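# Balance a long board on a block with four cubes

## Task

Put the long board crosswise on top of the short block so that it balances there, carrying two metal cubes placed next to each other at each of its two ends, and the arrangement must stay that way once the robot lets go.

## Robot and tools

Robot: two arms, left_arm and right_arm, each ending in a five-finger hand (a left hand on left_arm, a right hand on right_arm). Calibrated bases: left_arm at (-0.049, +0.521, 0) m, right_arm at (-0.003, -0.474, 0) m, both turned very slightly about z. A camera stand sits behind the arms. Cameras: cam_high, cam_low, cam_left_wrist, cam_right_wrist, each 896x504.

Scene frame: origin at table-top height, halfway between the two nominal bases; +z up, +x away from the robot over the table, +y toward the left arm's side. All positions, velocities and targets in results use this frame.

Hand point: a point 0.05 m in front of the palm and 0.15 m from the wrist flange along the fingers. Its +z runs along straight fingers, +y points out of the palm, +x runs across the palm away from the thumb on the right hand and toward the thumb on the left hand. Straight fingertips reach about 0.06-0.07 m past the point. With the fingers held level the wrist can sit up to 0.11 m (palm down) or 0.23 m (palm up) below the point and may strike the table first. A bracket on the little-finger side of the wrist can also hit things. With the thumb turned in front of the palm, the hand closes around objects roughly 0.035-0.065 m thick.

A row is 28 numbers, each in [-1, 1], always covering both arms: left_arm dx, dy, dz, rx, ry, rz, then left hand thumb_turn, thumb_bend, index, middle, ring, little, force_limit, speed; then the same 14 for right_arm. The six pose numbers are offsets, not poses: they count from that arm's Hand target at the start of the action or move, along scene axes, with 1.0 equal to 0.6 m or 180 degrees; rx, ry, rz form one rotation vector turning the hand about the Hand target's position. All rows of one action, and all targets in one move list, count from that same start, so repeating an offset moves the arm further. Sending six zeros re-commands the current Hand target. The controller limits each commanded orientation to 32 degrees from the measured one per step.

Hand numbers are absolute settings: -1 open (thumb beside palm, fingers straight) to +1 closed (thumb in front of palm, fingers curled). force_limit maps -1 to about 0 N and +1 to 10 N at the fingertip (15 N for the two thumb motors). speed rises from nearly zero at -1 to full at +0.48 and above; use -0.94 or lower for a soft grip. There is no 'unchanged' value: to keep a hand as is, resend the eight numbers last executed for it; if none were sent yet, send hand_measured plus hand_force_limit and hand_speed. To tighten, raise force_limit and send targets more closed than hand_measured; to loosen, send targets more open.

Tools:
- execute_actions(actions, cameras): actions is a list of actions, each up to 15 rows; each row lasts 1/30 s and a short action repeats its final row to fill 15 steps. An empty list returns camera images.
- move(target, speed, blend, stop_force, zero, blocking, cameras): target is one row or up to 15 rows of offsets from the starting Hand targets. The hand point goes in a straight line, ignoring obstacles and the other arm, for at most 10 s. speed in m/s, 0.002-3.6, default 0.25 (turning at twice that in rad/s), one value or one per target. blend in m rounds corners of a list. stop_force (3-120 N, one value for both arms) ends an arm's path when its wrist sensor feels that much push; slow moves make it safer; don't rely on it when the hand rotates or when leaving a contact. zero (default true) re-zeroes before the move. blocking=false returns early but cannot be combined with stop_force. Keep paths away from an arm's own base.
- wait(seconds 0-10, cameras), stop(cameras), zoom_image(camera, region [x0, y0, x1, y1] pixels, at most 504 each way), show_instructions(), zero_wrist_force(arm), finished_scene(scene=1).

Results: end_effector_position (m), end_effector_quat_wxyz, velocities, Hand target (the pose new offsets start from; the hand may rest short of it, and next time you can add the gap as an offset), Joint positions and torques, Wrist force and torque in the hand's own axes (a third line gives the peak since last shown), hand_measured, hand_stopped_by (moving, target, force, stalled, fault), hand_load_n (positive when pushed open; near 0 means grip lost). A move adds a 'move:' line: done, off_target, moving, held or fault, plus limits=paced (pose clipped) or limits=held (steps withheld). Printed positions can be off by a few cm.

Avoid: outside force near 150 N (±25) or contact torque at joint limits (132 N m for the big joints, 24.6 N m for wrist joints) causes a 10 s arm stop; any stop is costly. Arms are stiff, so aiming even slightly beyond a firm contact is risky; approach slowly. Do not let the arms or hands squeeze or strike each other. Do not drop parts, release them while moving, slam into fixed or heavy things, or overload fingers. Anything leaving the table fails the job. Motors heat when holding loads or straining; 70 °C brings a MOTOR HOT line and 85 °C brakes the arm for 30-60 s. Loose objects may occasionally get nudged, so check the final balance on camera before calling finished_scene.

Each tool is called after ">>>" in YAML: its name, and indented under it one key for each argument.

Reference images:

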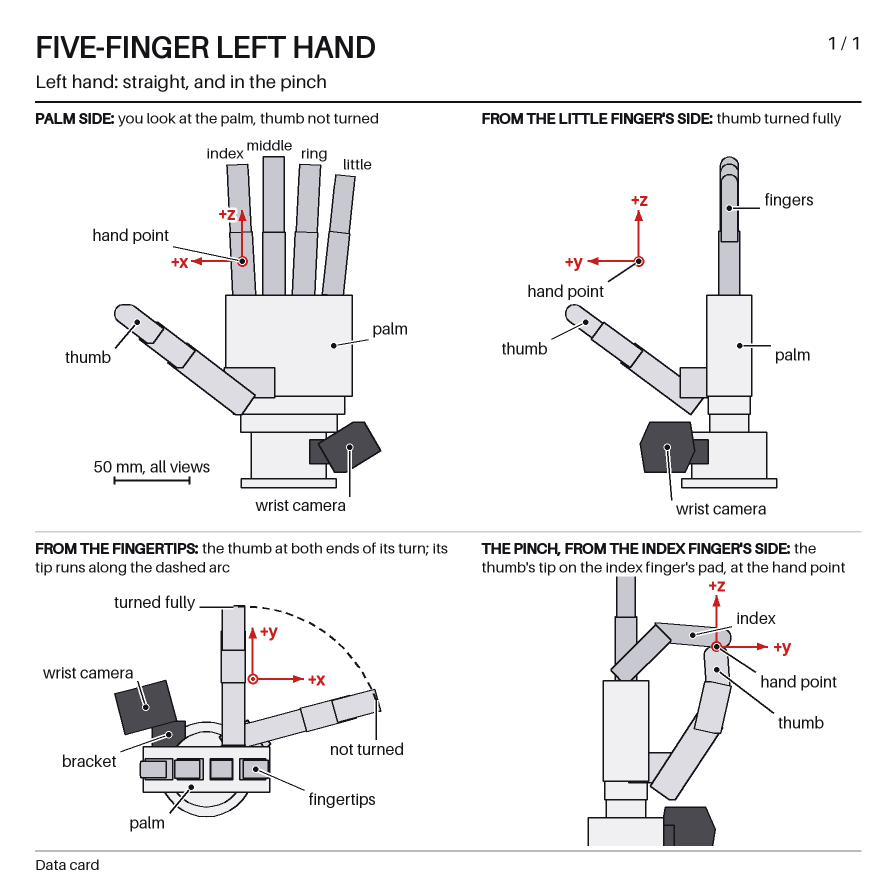

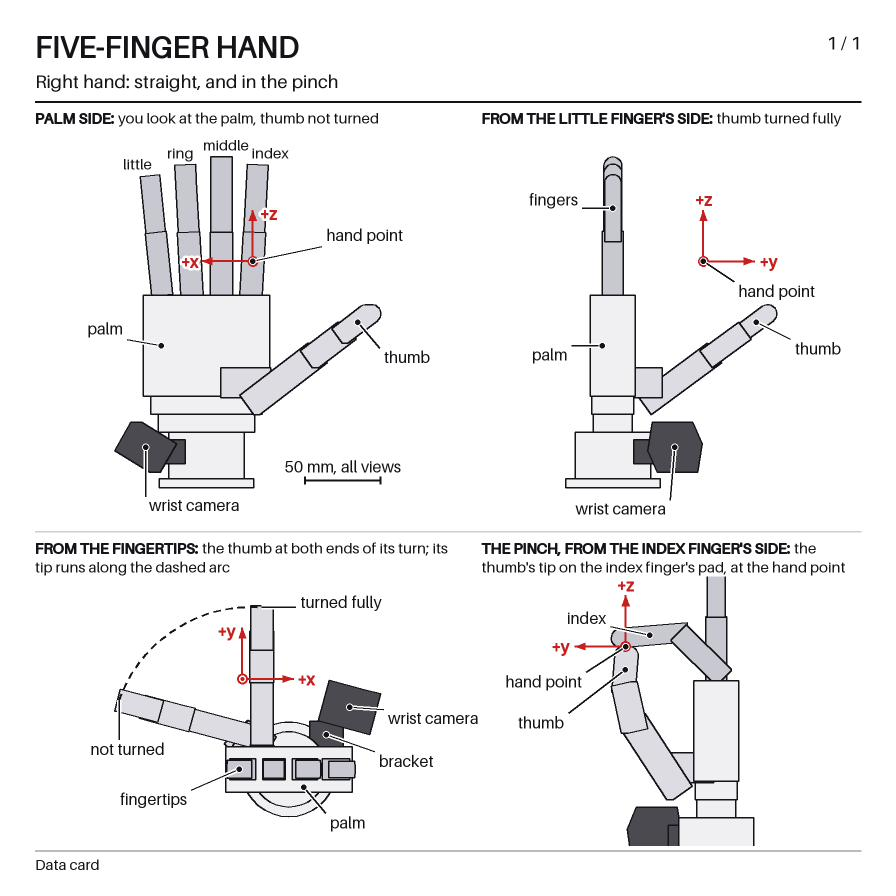

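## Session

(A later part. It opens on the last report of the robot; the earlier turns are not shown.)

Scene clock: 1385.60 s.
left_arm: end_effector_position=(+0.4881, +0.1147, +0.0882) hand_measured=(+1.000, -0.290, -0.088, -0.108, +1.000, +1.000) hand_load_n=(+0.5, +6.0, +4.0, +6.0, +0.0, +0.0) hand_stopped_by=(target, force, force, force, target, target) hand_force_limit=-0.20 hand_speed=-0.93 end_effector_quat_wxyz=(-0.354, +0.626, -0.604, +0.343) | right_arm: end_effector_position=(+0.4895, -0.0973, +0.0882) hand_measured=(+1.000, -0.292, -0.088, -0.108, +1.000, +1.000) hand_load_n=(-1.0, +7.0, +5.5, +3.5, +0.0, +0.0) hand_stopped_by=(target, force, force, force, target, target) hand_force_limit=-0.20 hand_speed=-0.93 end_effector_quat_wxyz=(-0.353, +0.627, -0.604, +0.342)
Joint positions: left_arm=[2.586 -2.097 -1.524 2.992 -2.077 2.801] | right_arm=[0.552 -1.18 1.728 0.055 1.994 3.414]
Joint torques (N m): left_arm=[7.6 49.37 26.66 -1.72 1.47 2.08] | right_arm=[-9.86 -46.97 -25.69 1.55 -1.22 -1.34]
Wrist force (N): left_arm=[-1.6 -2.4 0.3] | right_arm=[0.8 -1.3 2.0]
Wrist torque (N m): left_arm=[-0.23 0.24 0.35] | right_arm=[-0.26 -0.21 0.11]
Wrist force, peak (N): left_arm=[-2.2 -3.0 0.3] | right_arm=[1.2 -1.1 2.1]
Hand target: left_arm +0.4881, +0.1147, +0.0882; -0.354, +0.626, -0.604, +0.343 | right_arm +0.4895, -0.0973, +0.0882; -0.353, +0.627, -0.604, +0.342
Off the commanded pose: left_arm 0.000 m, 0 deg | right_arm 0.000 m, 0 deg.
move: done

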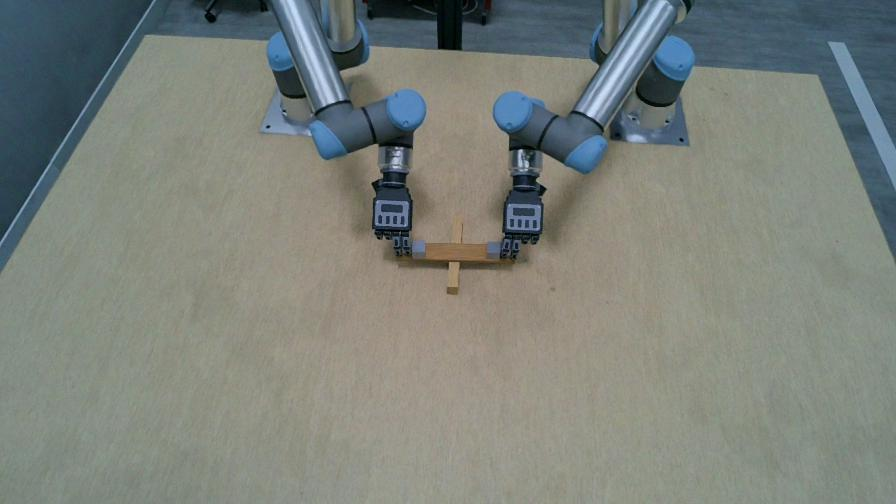

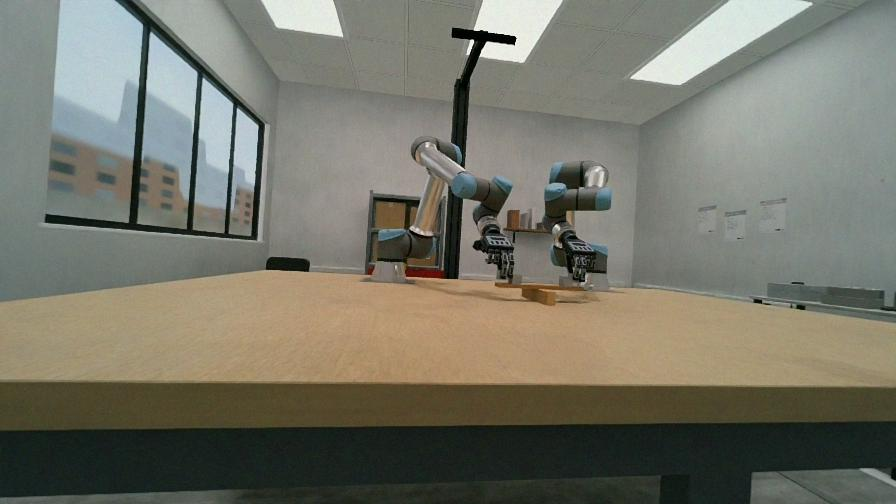

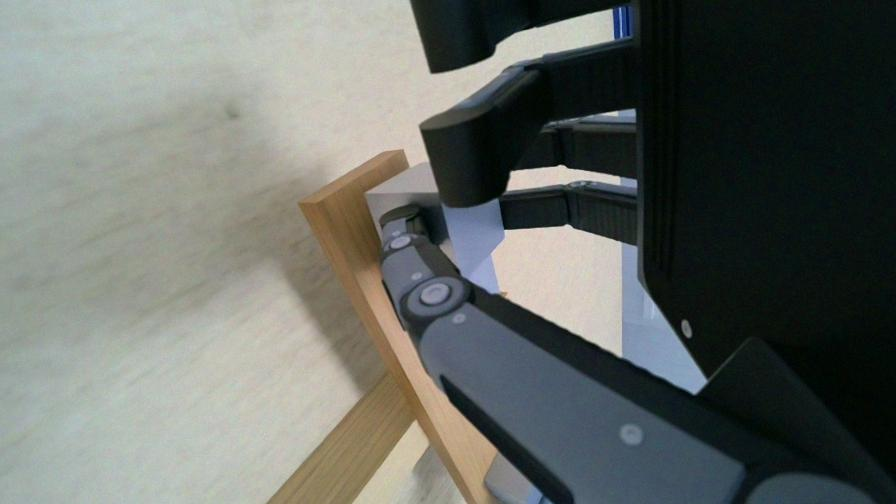

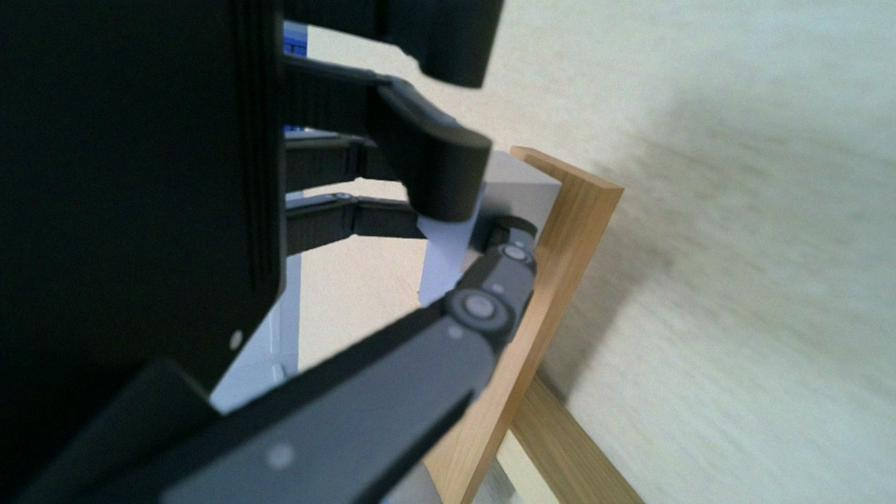

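>>> move:
  target: [0,0,-0.025,0,0,0,1,0.1,0.15,0.15,1,1,-0.2,-0.93,0,0,-0.025,0,0,0,1,0.1,0.15,0.15,1,1,-0.2,-0.93]
  speed: 0.006
  stop_force: 3
  cameras: ["all"]

>>> zoom_image:
  camera: "cam_low"
  region: [480, 240, 600, 310]

>>> zoom_image:
  camera: "cam_high"
  region: [380, 190, 530, 310]

Scene clock: 1397.67 s.
left_arm: end_effector_position=(+0.4881, +0.1147, +0.0775) hand_measured=(+1.000, -0.290, -0.088, -0.108, +1.000, +1.000) hand_load_n=(+0.5, +6.0, +4.0, +6.0, +0.0, +0.0) hand_stopped_by=(target, force, force, force, target, target) hand_force_limit=-0.20 hand_speed=-0.93 end_effector_quat_wxyz=(-0.354, +0.626, -0.604, +0.343) | right_arm: end_effector_position=(+0.4895, -0.0973, +0.0775) hand_measured=(+1.000, -0.292, -0.088, -0.108, +1.000, +1.000) hand_load_n=(-1.5, +6.5, +5.5, +3.5, +0.0, +0.0) hand_stopped_by=(target, force, force, force, target, target) hand_force_limit=-0.20 hand_speed=-0.93 end_effector_quat_wxyz=(-0.353, +0.627, -0.604, +0.342)
Joint positions: left_arm=[2.586 -2.109 -1.536 3.016 -2.077 2.801] | right_arm=[0.552 -1.167 1.74 0.029 1.994 3.414]
Joint torques (N m): left_arm=[7.8 48.96 26.31 -1.05 0.3 0.42] | right_arm=[-9 -45.89 -23.9 0.9 -0.55 -0.08]
Wrist force (N): left_arm=[-2.4 -4.8 -1.9] | right_arm=[1.1 -4.3 -0.5]
Wrist torque (N m): left_arm=[-0.21 0.27 0.37] | right_arm=[-0.29 -0.11 0.04]
Wrist force, peak (N): left_arm=[-2.6 -8.2 -3.9] | right_arm=[1.3 -8.4 -2.4]
Hand target: left_arm +0.4881, +0.1147, +0.0775; -0.354, +0.626, -0.604, +0.343 (not the last commanded pose) | right_arm +0.4895, -0.0973, +0.0775; -0.353, +0.627, -0.604, +0.342 (not the last commanded pose)
Off the commanded pose: left_arm 0.004 m, 0 deg | right_arm 0.004 m, 0 deg.
move: contact (left_arm, right_arm)

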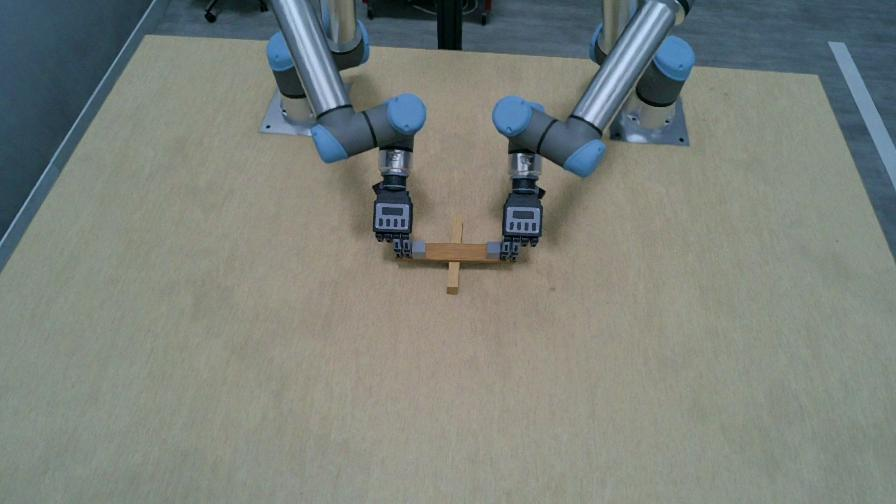

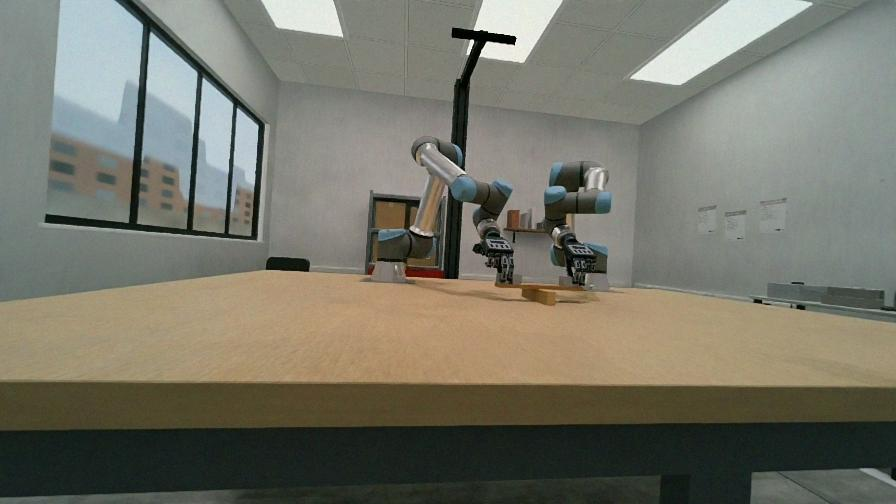

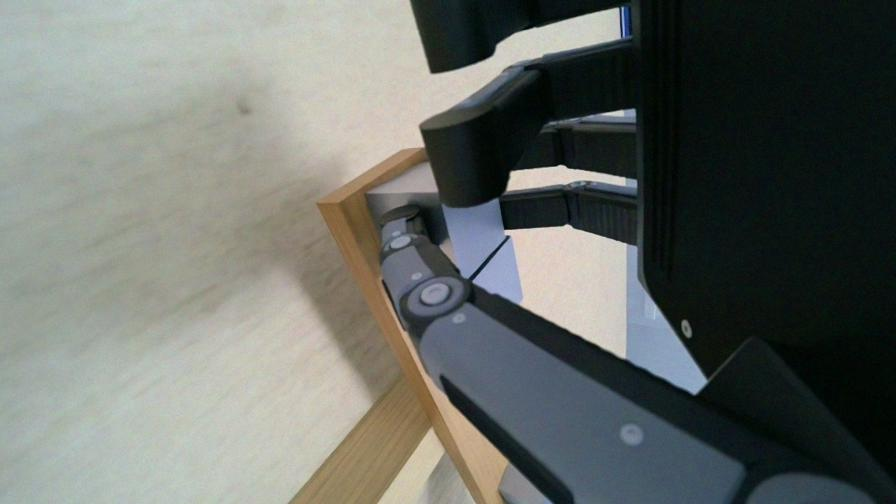

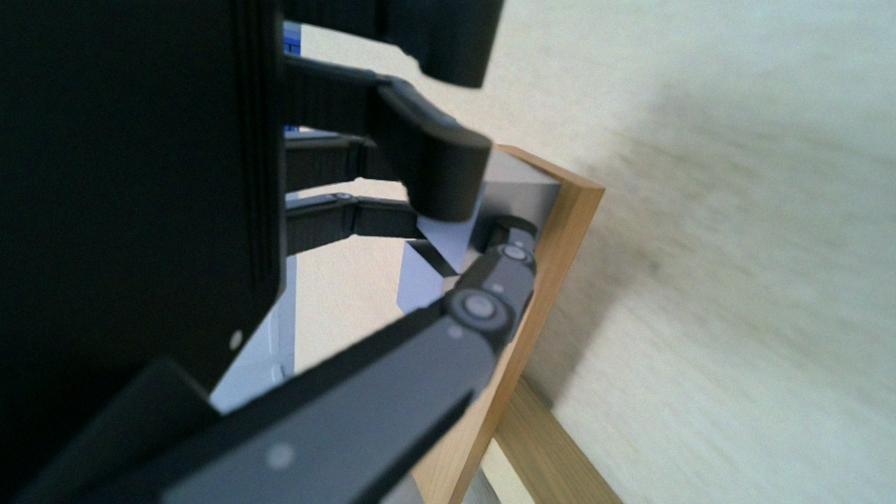

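Scaled by 4.200 from the camera's 896x504 image, which has a finer 1280x720 frame.

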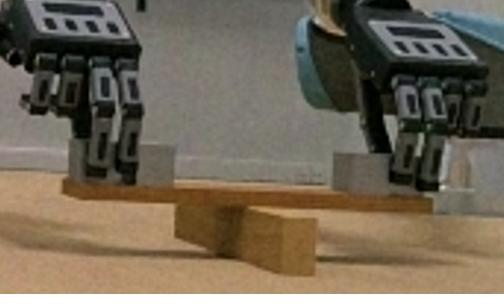

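Scaled by 3.360 from the camera's 896x504 image, which has a finer 1280x720 frame.

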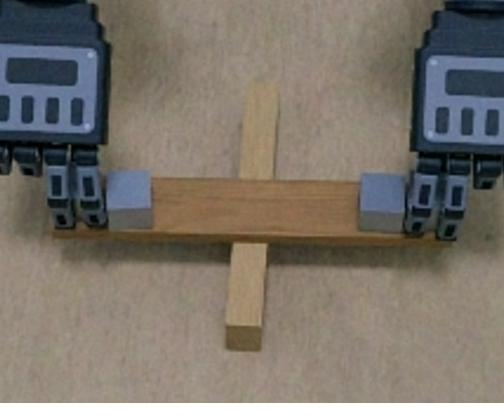

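>>> move:
  target: [0,0,0,0,0,0,1,-0.5,-0.5,-0.5,1,1,-0.2,-0.85,0,0,0,0,0,0,1,0.1,0.15,0.15,1,1,-0.2,-0.93]

>>> move:
  target: [0,0,0,0,0,0,1,-0.5,-0.5,-0.5,1,1,-0.2,-0.85,0,0,0,0,0,0,1,-0.5,-0.5,-0.5,1,1,-0.2,-0.85]
  cameras: ["all"]

>>> zoom_image:
  camera: "cam_low"
  region: [480, 240, 600, 310]

>>> zoom_image:
  camera: "cam_high"
  region: [380, 190, 530, 310]

Scene clock: 1406.67 s.
left_arm: end_effector_position=(+0.4881, +0.1147, +0.0775) hand_measured=(+1.000, -0.500, -0.500, -0.500, +1.000, +1.000) hand_load_n=(+0.0, +0.0, +0.0, -0.5, +0.0, +0.0) hand_stopped_by=(target, target, target, target, target, target) hand_force_limit=-0.20 hand_speed=-0.85 end_effector_quat_wxyz=(-0.354, +0.626, -0.604, +0.343) | right_arm: end_effector_position=(+0.4895, -0.0973, +0.0775) hand_measured=(+1.000, -0.292, -0.088, -0.108, +1.000, +1.000) hand_load_n=(-1.0, +7.0, +5.5, +3.5, +0.0, +0.0) hand_stopped_by=(target, force, force, force, target, target) hand_force_limit=-0.20 hand_speed=-0.93 end_effector_quat_wxyz=(-0.353, +0.627, -0.604, +0.342)
Joint positions: left_arm=[2.586 -2.109 -1.536 3.016 -2.077 2.801] | right_arm=[0.552 -1.167 1.74 0.029 1.994 3.414]
Joint torques (N m): left_arm=[7.38 47.49 26.85 0.7 0.7 0.32] | right_arm=[-8.84 -45.72 -23.13 0.09 -0.66 -0.17]
Wrist force (N): left_arm=[-1.7 -2.9 -0.1] | right_arm=[0.8 -2.4 0.7]
Wrist torque (N m): left_arm=[-0.21 0.26 0.36] | right_arm=[-0.23 -0.15 0.09]
Wrist force, peak (N): left_arm=[-2.0 -5.7 -2.1] | right_arm=[1.3 -4.9 -0.8]
Hand target: left_arm +0.4881, +0.1147, +0.0775; -0.354, +0.626, -0.604, +0.343 | right_arm +0.4895, -0.0973, +0.0775; -0.353, +0.627, -0.604, +0.342
Off the commanded pose: left_arm 0.000 m, 0 deg | right_arm 0.000 m, 0 deg.
move: done

Scene clock: 1407.93 s.
left_arm: end_effector_position=(+0.4881, +0.1147, +0.0775) hand_measured=(+1.000, -0.500, -0.500, -0.500, +1.000, +1.000) hand_load_n=(+0.0, +0.0, +0.0, +0.0, +0.0, +0.0) hand_stopped_by=(target, target, target, target, target, target) hand_force_limit=-0.20 hand_speed=-0.85 end_effector_quat_wxyz=(-0.354, +0.626, -0.604, +0.343) | right_arm: end_effector_position=(+0.4895, -0.0973, +0.0775) hand_measured=(+1.000, -0.500, -0.500, -0.500, +1.000, +1.000) hand_load_n=(+0.0, +0.0, +0.0, +0.0, +0.0, +0.0) hand_stopped_by=(target, target, target, target, target, target) hand_force_limit=-0.20 hand_speed=-0.85 end_effector_quat_wxyz=(-0.353, +0.627, -0.604, +0.342)
Joint positions: left_arm=[2.586 -2.109 -1.536 3.016 -2.077 2.801] | right_arm=[0.552 -1.167 1.74 0.029 1.994 3.414]
Joint torques (N m): left_arm=[7.12 47.99 26.78 0.85 0.64 0.39] | right_arm=[-8.75 -45.23 -23.76 0.04 -0.76 -0.28]
Wrist force (N): left_arm=[-1.8 -3.2 -0.3] | right_arm=[0.9 -1.7 1.5]
Wrist torque (N m): left_arm=[-0.23 0.26 0.36] | right_arm=[-0.25 -0.22 0.11]
Wrist force, peak (N): left_arm=[-1.9 -3.4 -0.2] | right_arm=[1.1 -2.1 1.5]
Hand target: left_arm +0.4881, +0.1147, +0.0775; -0.354, +0.626, -0.604, +0.343 | right_arm +0.4895, -0.0973, +0.0775; -0.353, +0.627, -0.604, +0.342
Off the commanded pose: left_arm 0.000 m, 0 deg | right_arm 0.000 m, 0 deg.
move: done

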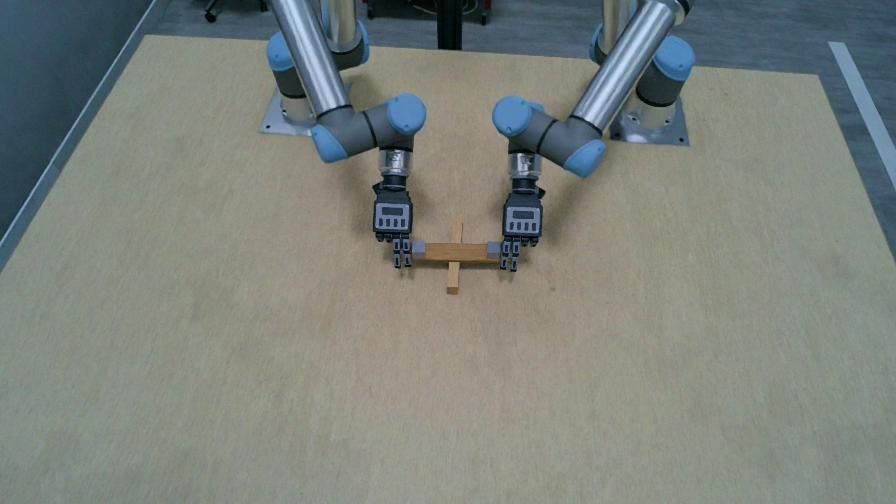

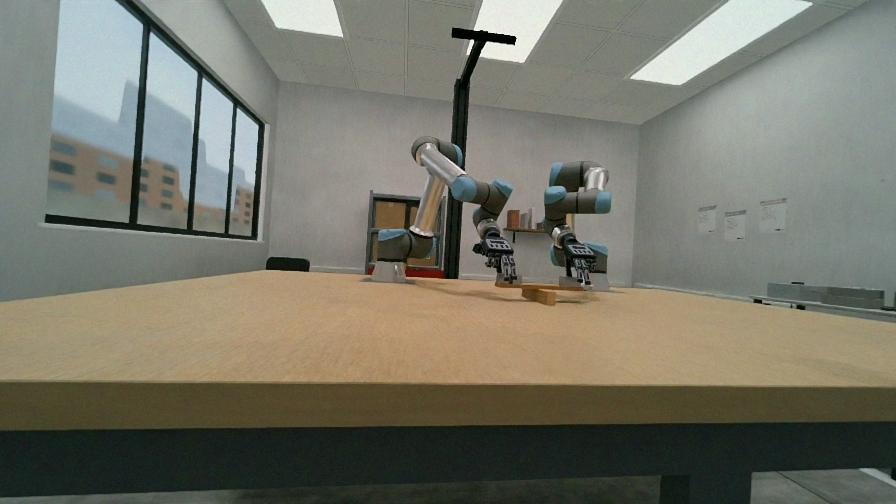

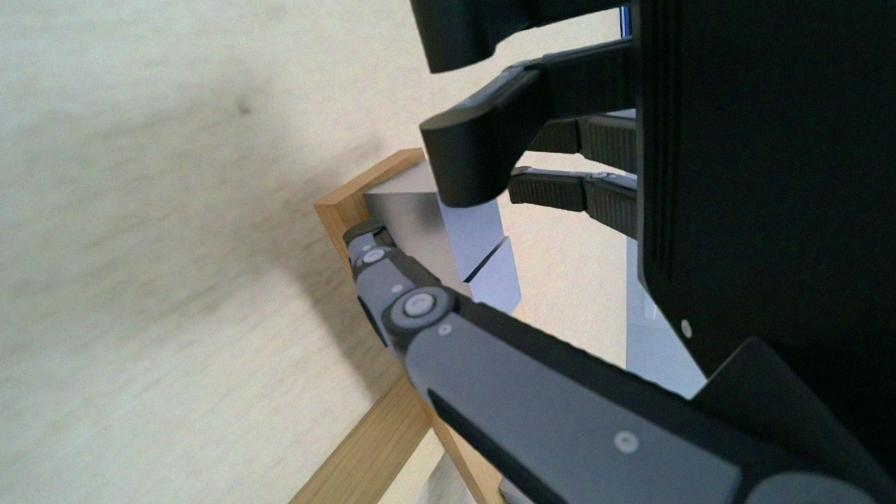

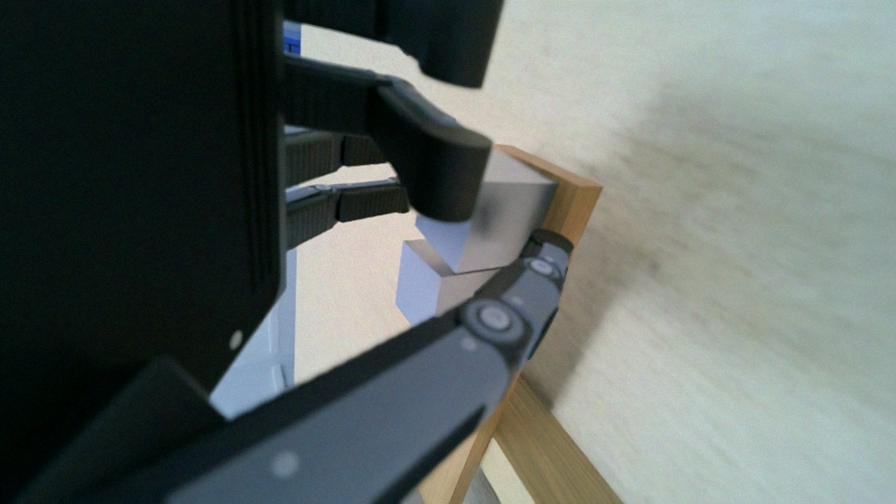

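Scaled by 4.200 from the camera's 896x504 image, which has a finer 1280x720 frame.

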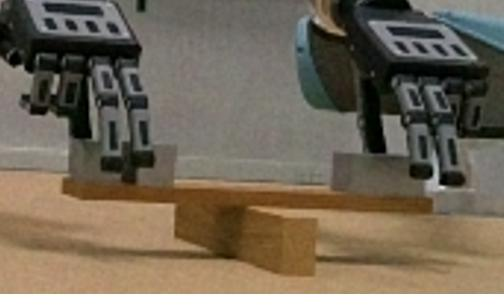

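Scaled by 3.360 from the camera's 896x504 image, which has a finer 1280x720 frame.

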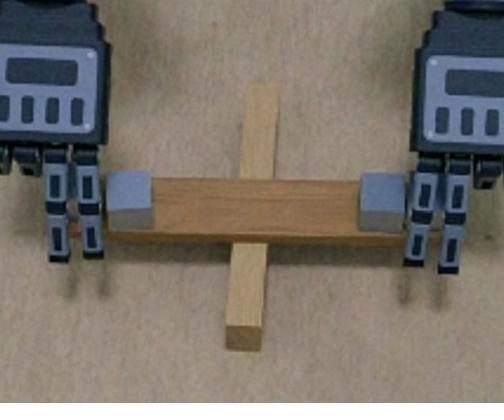

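>>> move:
  target:
    - [0,0,0.12,0,0,0,1,-0.5,-0.5,-0.5,1,1,-0.2,-0.85,0,0,0.12,0,0,0,1,-0.5,-0.5,-0.5,1,1,-0.2,-0.85]
    - [-0.1,0.2,0.2,0,0,0,1,-0.5,-0.5,-0.5,1,1,-0.2,-0.85,-0.1,-0.2,0.2,0,0,0,1,-0.5,-0.5,-0.5,1,1,-0.2,-0.85]
  speed: [0.06,0.2]
  blend: [0.02,0]
  cameras: ["cam_high","cam_low"]

>>> zoom_image:
  camera: "cam_low"
  region: [480, 240, 600, 310]

>>> zoom_image:
  camera: "cam_high"
  region: [380, 190, 530, 310]

Scene clock: 1416.93 s.
left_arm: end_effector_position=(+0.4281, +0.2347, +0.1974) hand_measured=(+1.000, -0.500, -0.500, -0.500, +1.000, +1.000) hand_load_n=(+0.0, +0.0, +0.0, +0.0, +0.5, +0.0) hand_stopped_by=(target, target, target, target, target, target) hand_force_limit=-0.20 hand_speed=-0.85 end_effector_quat_wxyz=(-0.354, +0.626, -0.604, +0.343) | right_arm: end_effector_position=(+0.4295, -0.2173, +0.1975) hand_measured=(+1.000, -0.500, -0.500, -0.500, +1.000, +1.000) hand_load_n=(+0.0, +0.0, +0.0, +0.0, +0.0, +0.0) hand_stopped_by=(target, target, target, target, target, target) hand_force_limit=-0.20 hand_speed=-0.85 end_effector_quat_wxyz=(-0.353, +0.627, -0.604, +0.342)
Joint positions: left_arm=[2.768 -1.694 -1.767 2.88 -1.927 2.915] | right_arm=[0.324 -1.604 1.927 0.237 1.803 3.282]
Joint torques (N m): left_arm=[2.53 29.55 21.22 1.88 -1.38 -2.01] | right_arm=[-0.85 -28.34 -20.19 -0.52 0.82 1.3]
Wrist force (N): left_arm=[-1.7 -2.9 -0.2] | right_arm=[0.7 -1.8 1.6]
Wrist torque (N m): left_arm=[-0.19 0.24 0.48] | right_arm=[-0.26 -0.18 0.10]
Wrist force, peak (N): left_arm=[-3.2 -2.9 -1.1] | right_arm=[1.1 -2.0 1.9]
Hand target: left_arm +0.4281, +0.2347, +0.1975; -0.354, +0.626, -0.604, +0.343 | right_arm +0.4295, -0.2173, +0.1975; -0.353, +0.627, -0.604, +0.342
Off the commanded pose: left_arm 0.000 m, 0 deg | right_arm 0.000 m, 0 deg.
move: done
Images, in order (width x height): cam_high 896x504, cam_low 896x504.

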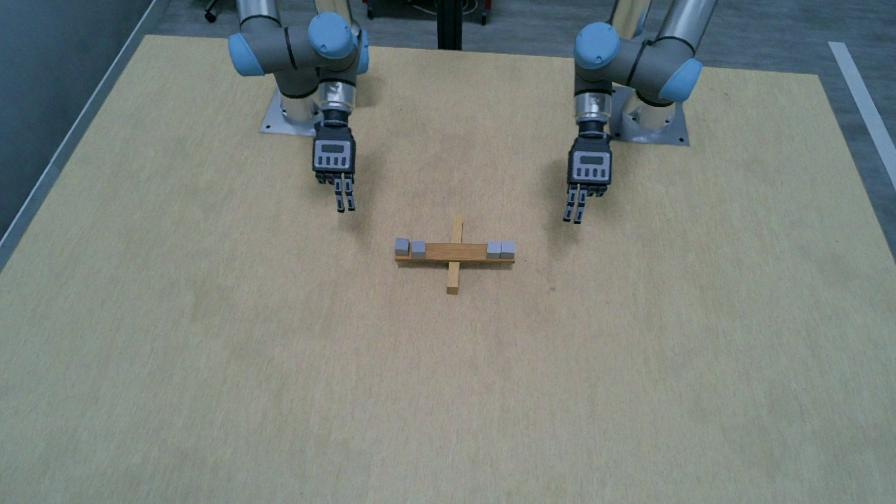

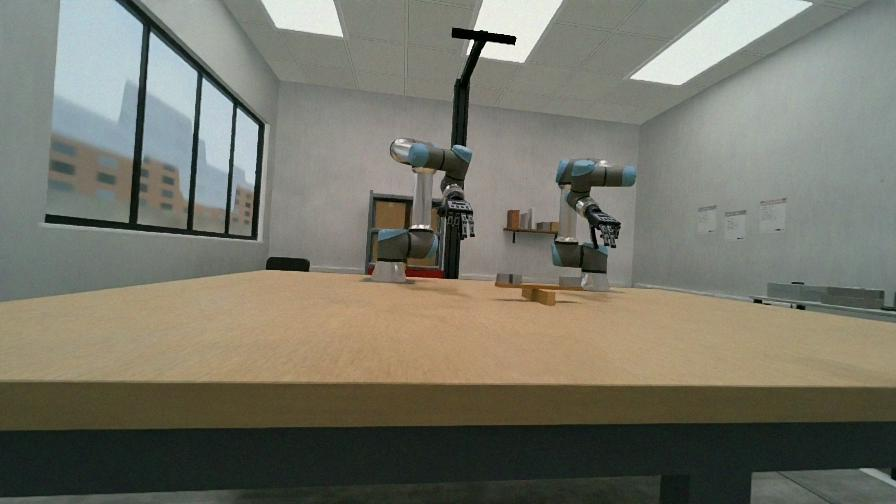

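Scaled by 4.200 from the camera's 896x504 image, which has a finer 1280x720 frame.

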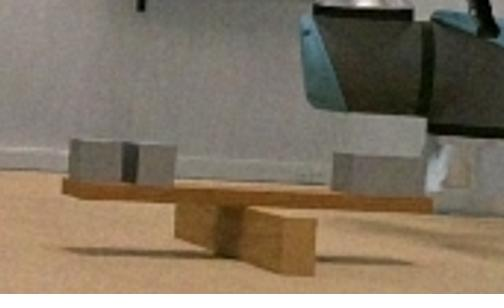

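Scaled by 3.360 from the camera's 896x504 image, which has a finer 1280x720 frame.

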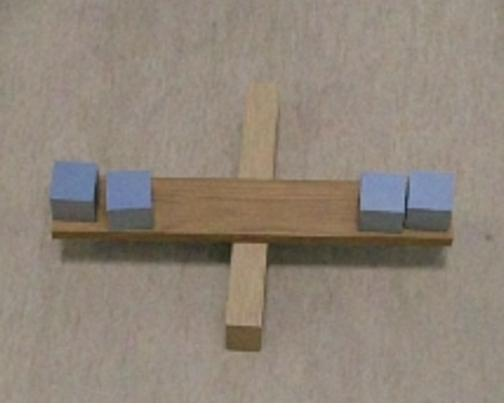

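>>> wait:
  seconds: 1
  cameras: ["cam_high"]

>>> zoom_image:
  camera: "cam_high"
  region: [380, 190, 530, 310]

Scene clock: 1425.23 s.
left_arm: end_effector_position=(+0.4281, +0.2347, +0.1975) hand_measured=(+1.000, -0.500, -0.500, -0.500, +1.000, +1.000) hand_load_n=(+0.0, +0.0, +0.0, +0.0, +0.0, +0.0) hand_stopped_by=(target, target, target, target, target, target) hand_force_limit=-0.20 hand_speed=-0.85 end_effector_quat_wxyz=(-0.354, +0.626, -0.604, +0.343) | right_arm: end_effector_position=(+0.4295, -0.2173, +0.1975) hand_measured=(+1.000, -0.500, -0.500, -0.500, +1.000, +1.000) hand_load_n=(+0.0, +0.0, +0.0, +0.0, +0.0, +0.0) hand_stopped_by=(target, target, target, target, target, target) hand_force_limit=-0.20 hand_speed=-0.85 end_effector_quat_wxyz=(-0.353, +0.627, -0.604, +0.342)
Joint positions: left_arm=[2.768 -1.694 -1.768 2.88 -1.927 2.915] | right_arm=[0.324 -1.604 1.927 0.237 1.803 3.282]
Joint torques (N m): left_arm=[7.28 33.84 6.75 1.48 1.44 1.79] | right_arm=[-9.65 -28.73 -9.83 0.48 -1.34 -1.39]
Wrist force (N): left_arm=[-1.8 -2.6 -0.3] | right_arm=[0.8 -2.1 1.6]
Wrist torque (N m): left_arm=[-0.15 0.26 0.46] | right_arm=[-0.30 -0.20 0.11]
Wrist force, peak (N): left_arm=[-1.9 -3.2 -0.4] | right_arm=[1.1 -2.1 1.6]
Hand target: left_arm +0.4281, +0.2347, +0.1975; -0.354, +0.626, -0.604, +0.343 | right_arm +0.4295, -0.2173, +0.1975; -0.353, +0.627, -0.604, +0.342
Off the commanded pose: left_arm 0.000 m, 0 deg | right_arm 0.000 m, 0 deg.
wait: 1.00 s; at rest from the start
Images, in order (width x height): cam_high 896x504.

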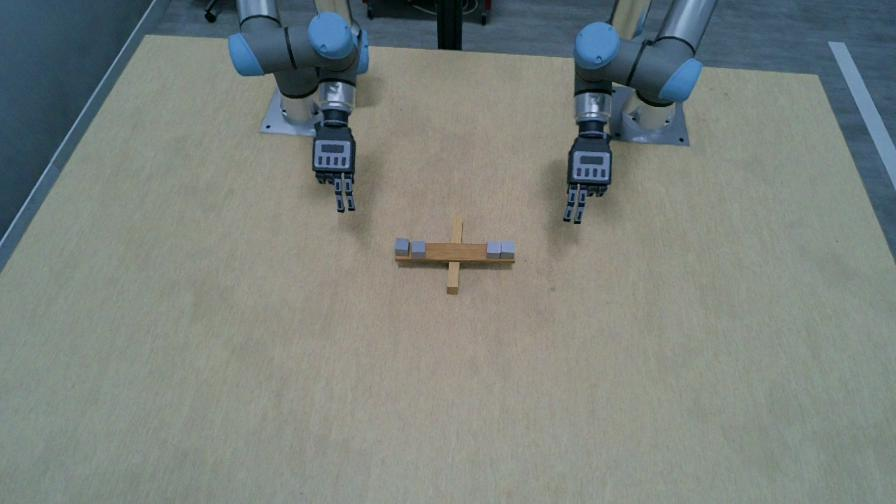

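Scaled by 3.360 from the camera's 896x504 image, which has a finer 1280x720 frame.

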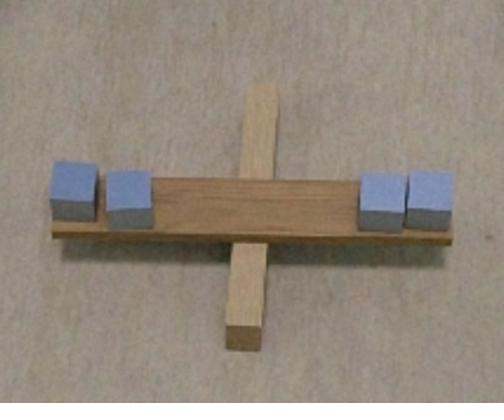

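>>> finished_scene:

The scene is finished: the task was done.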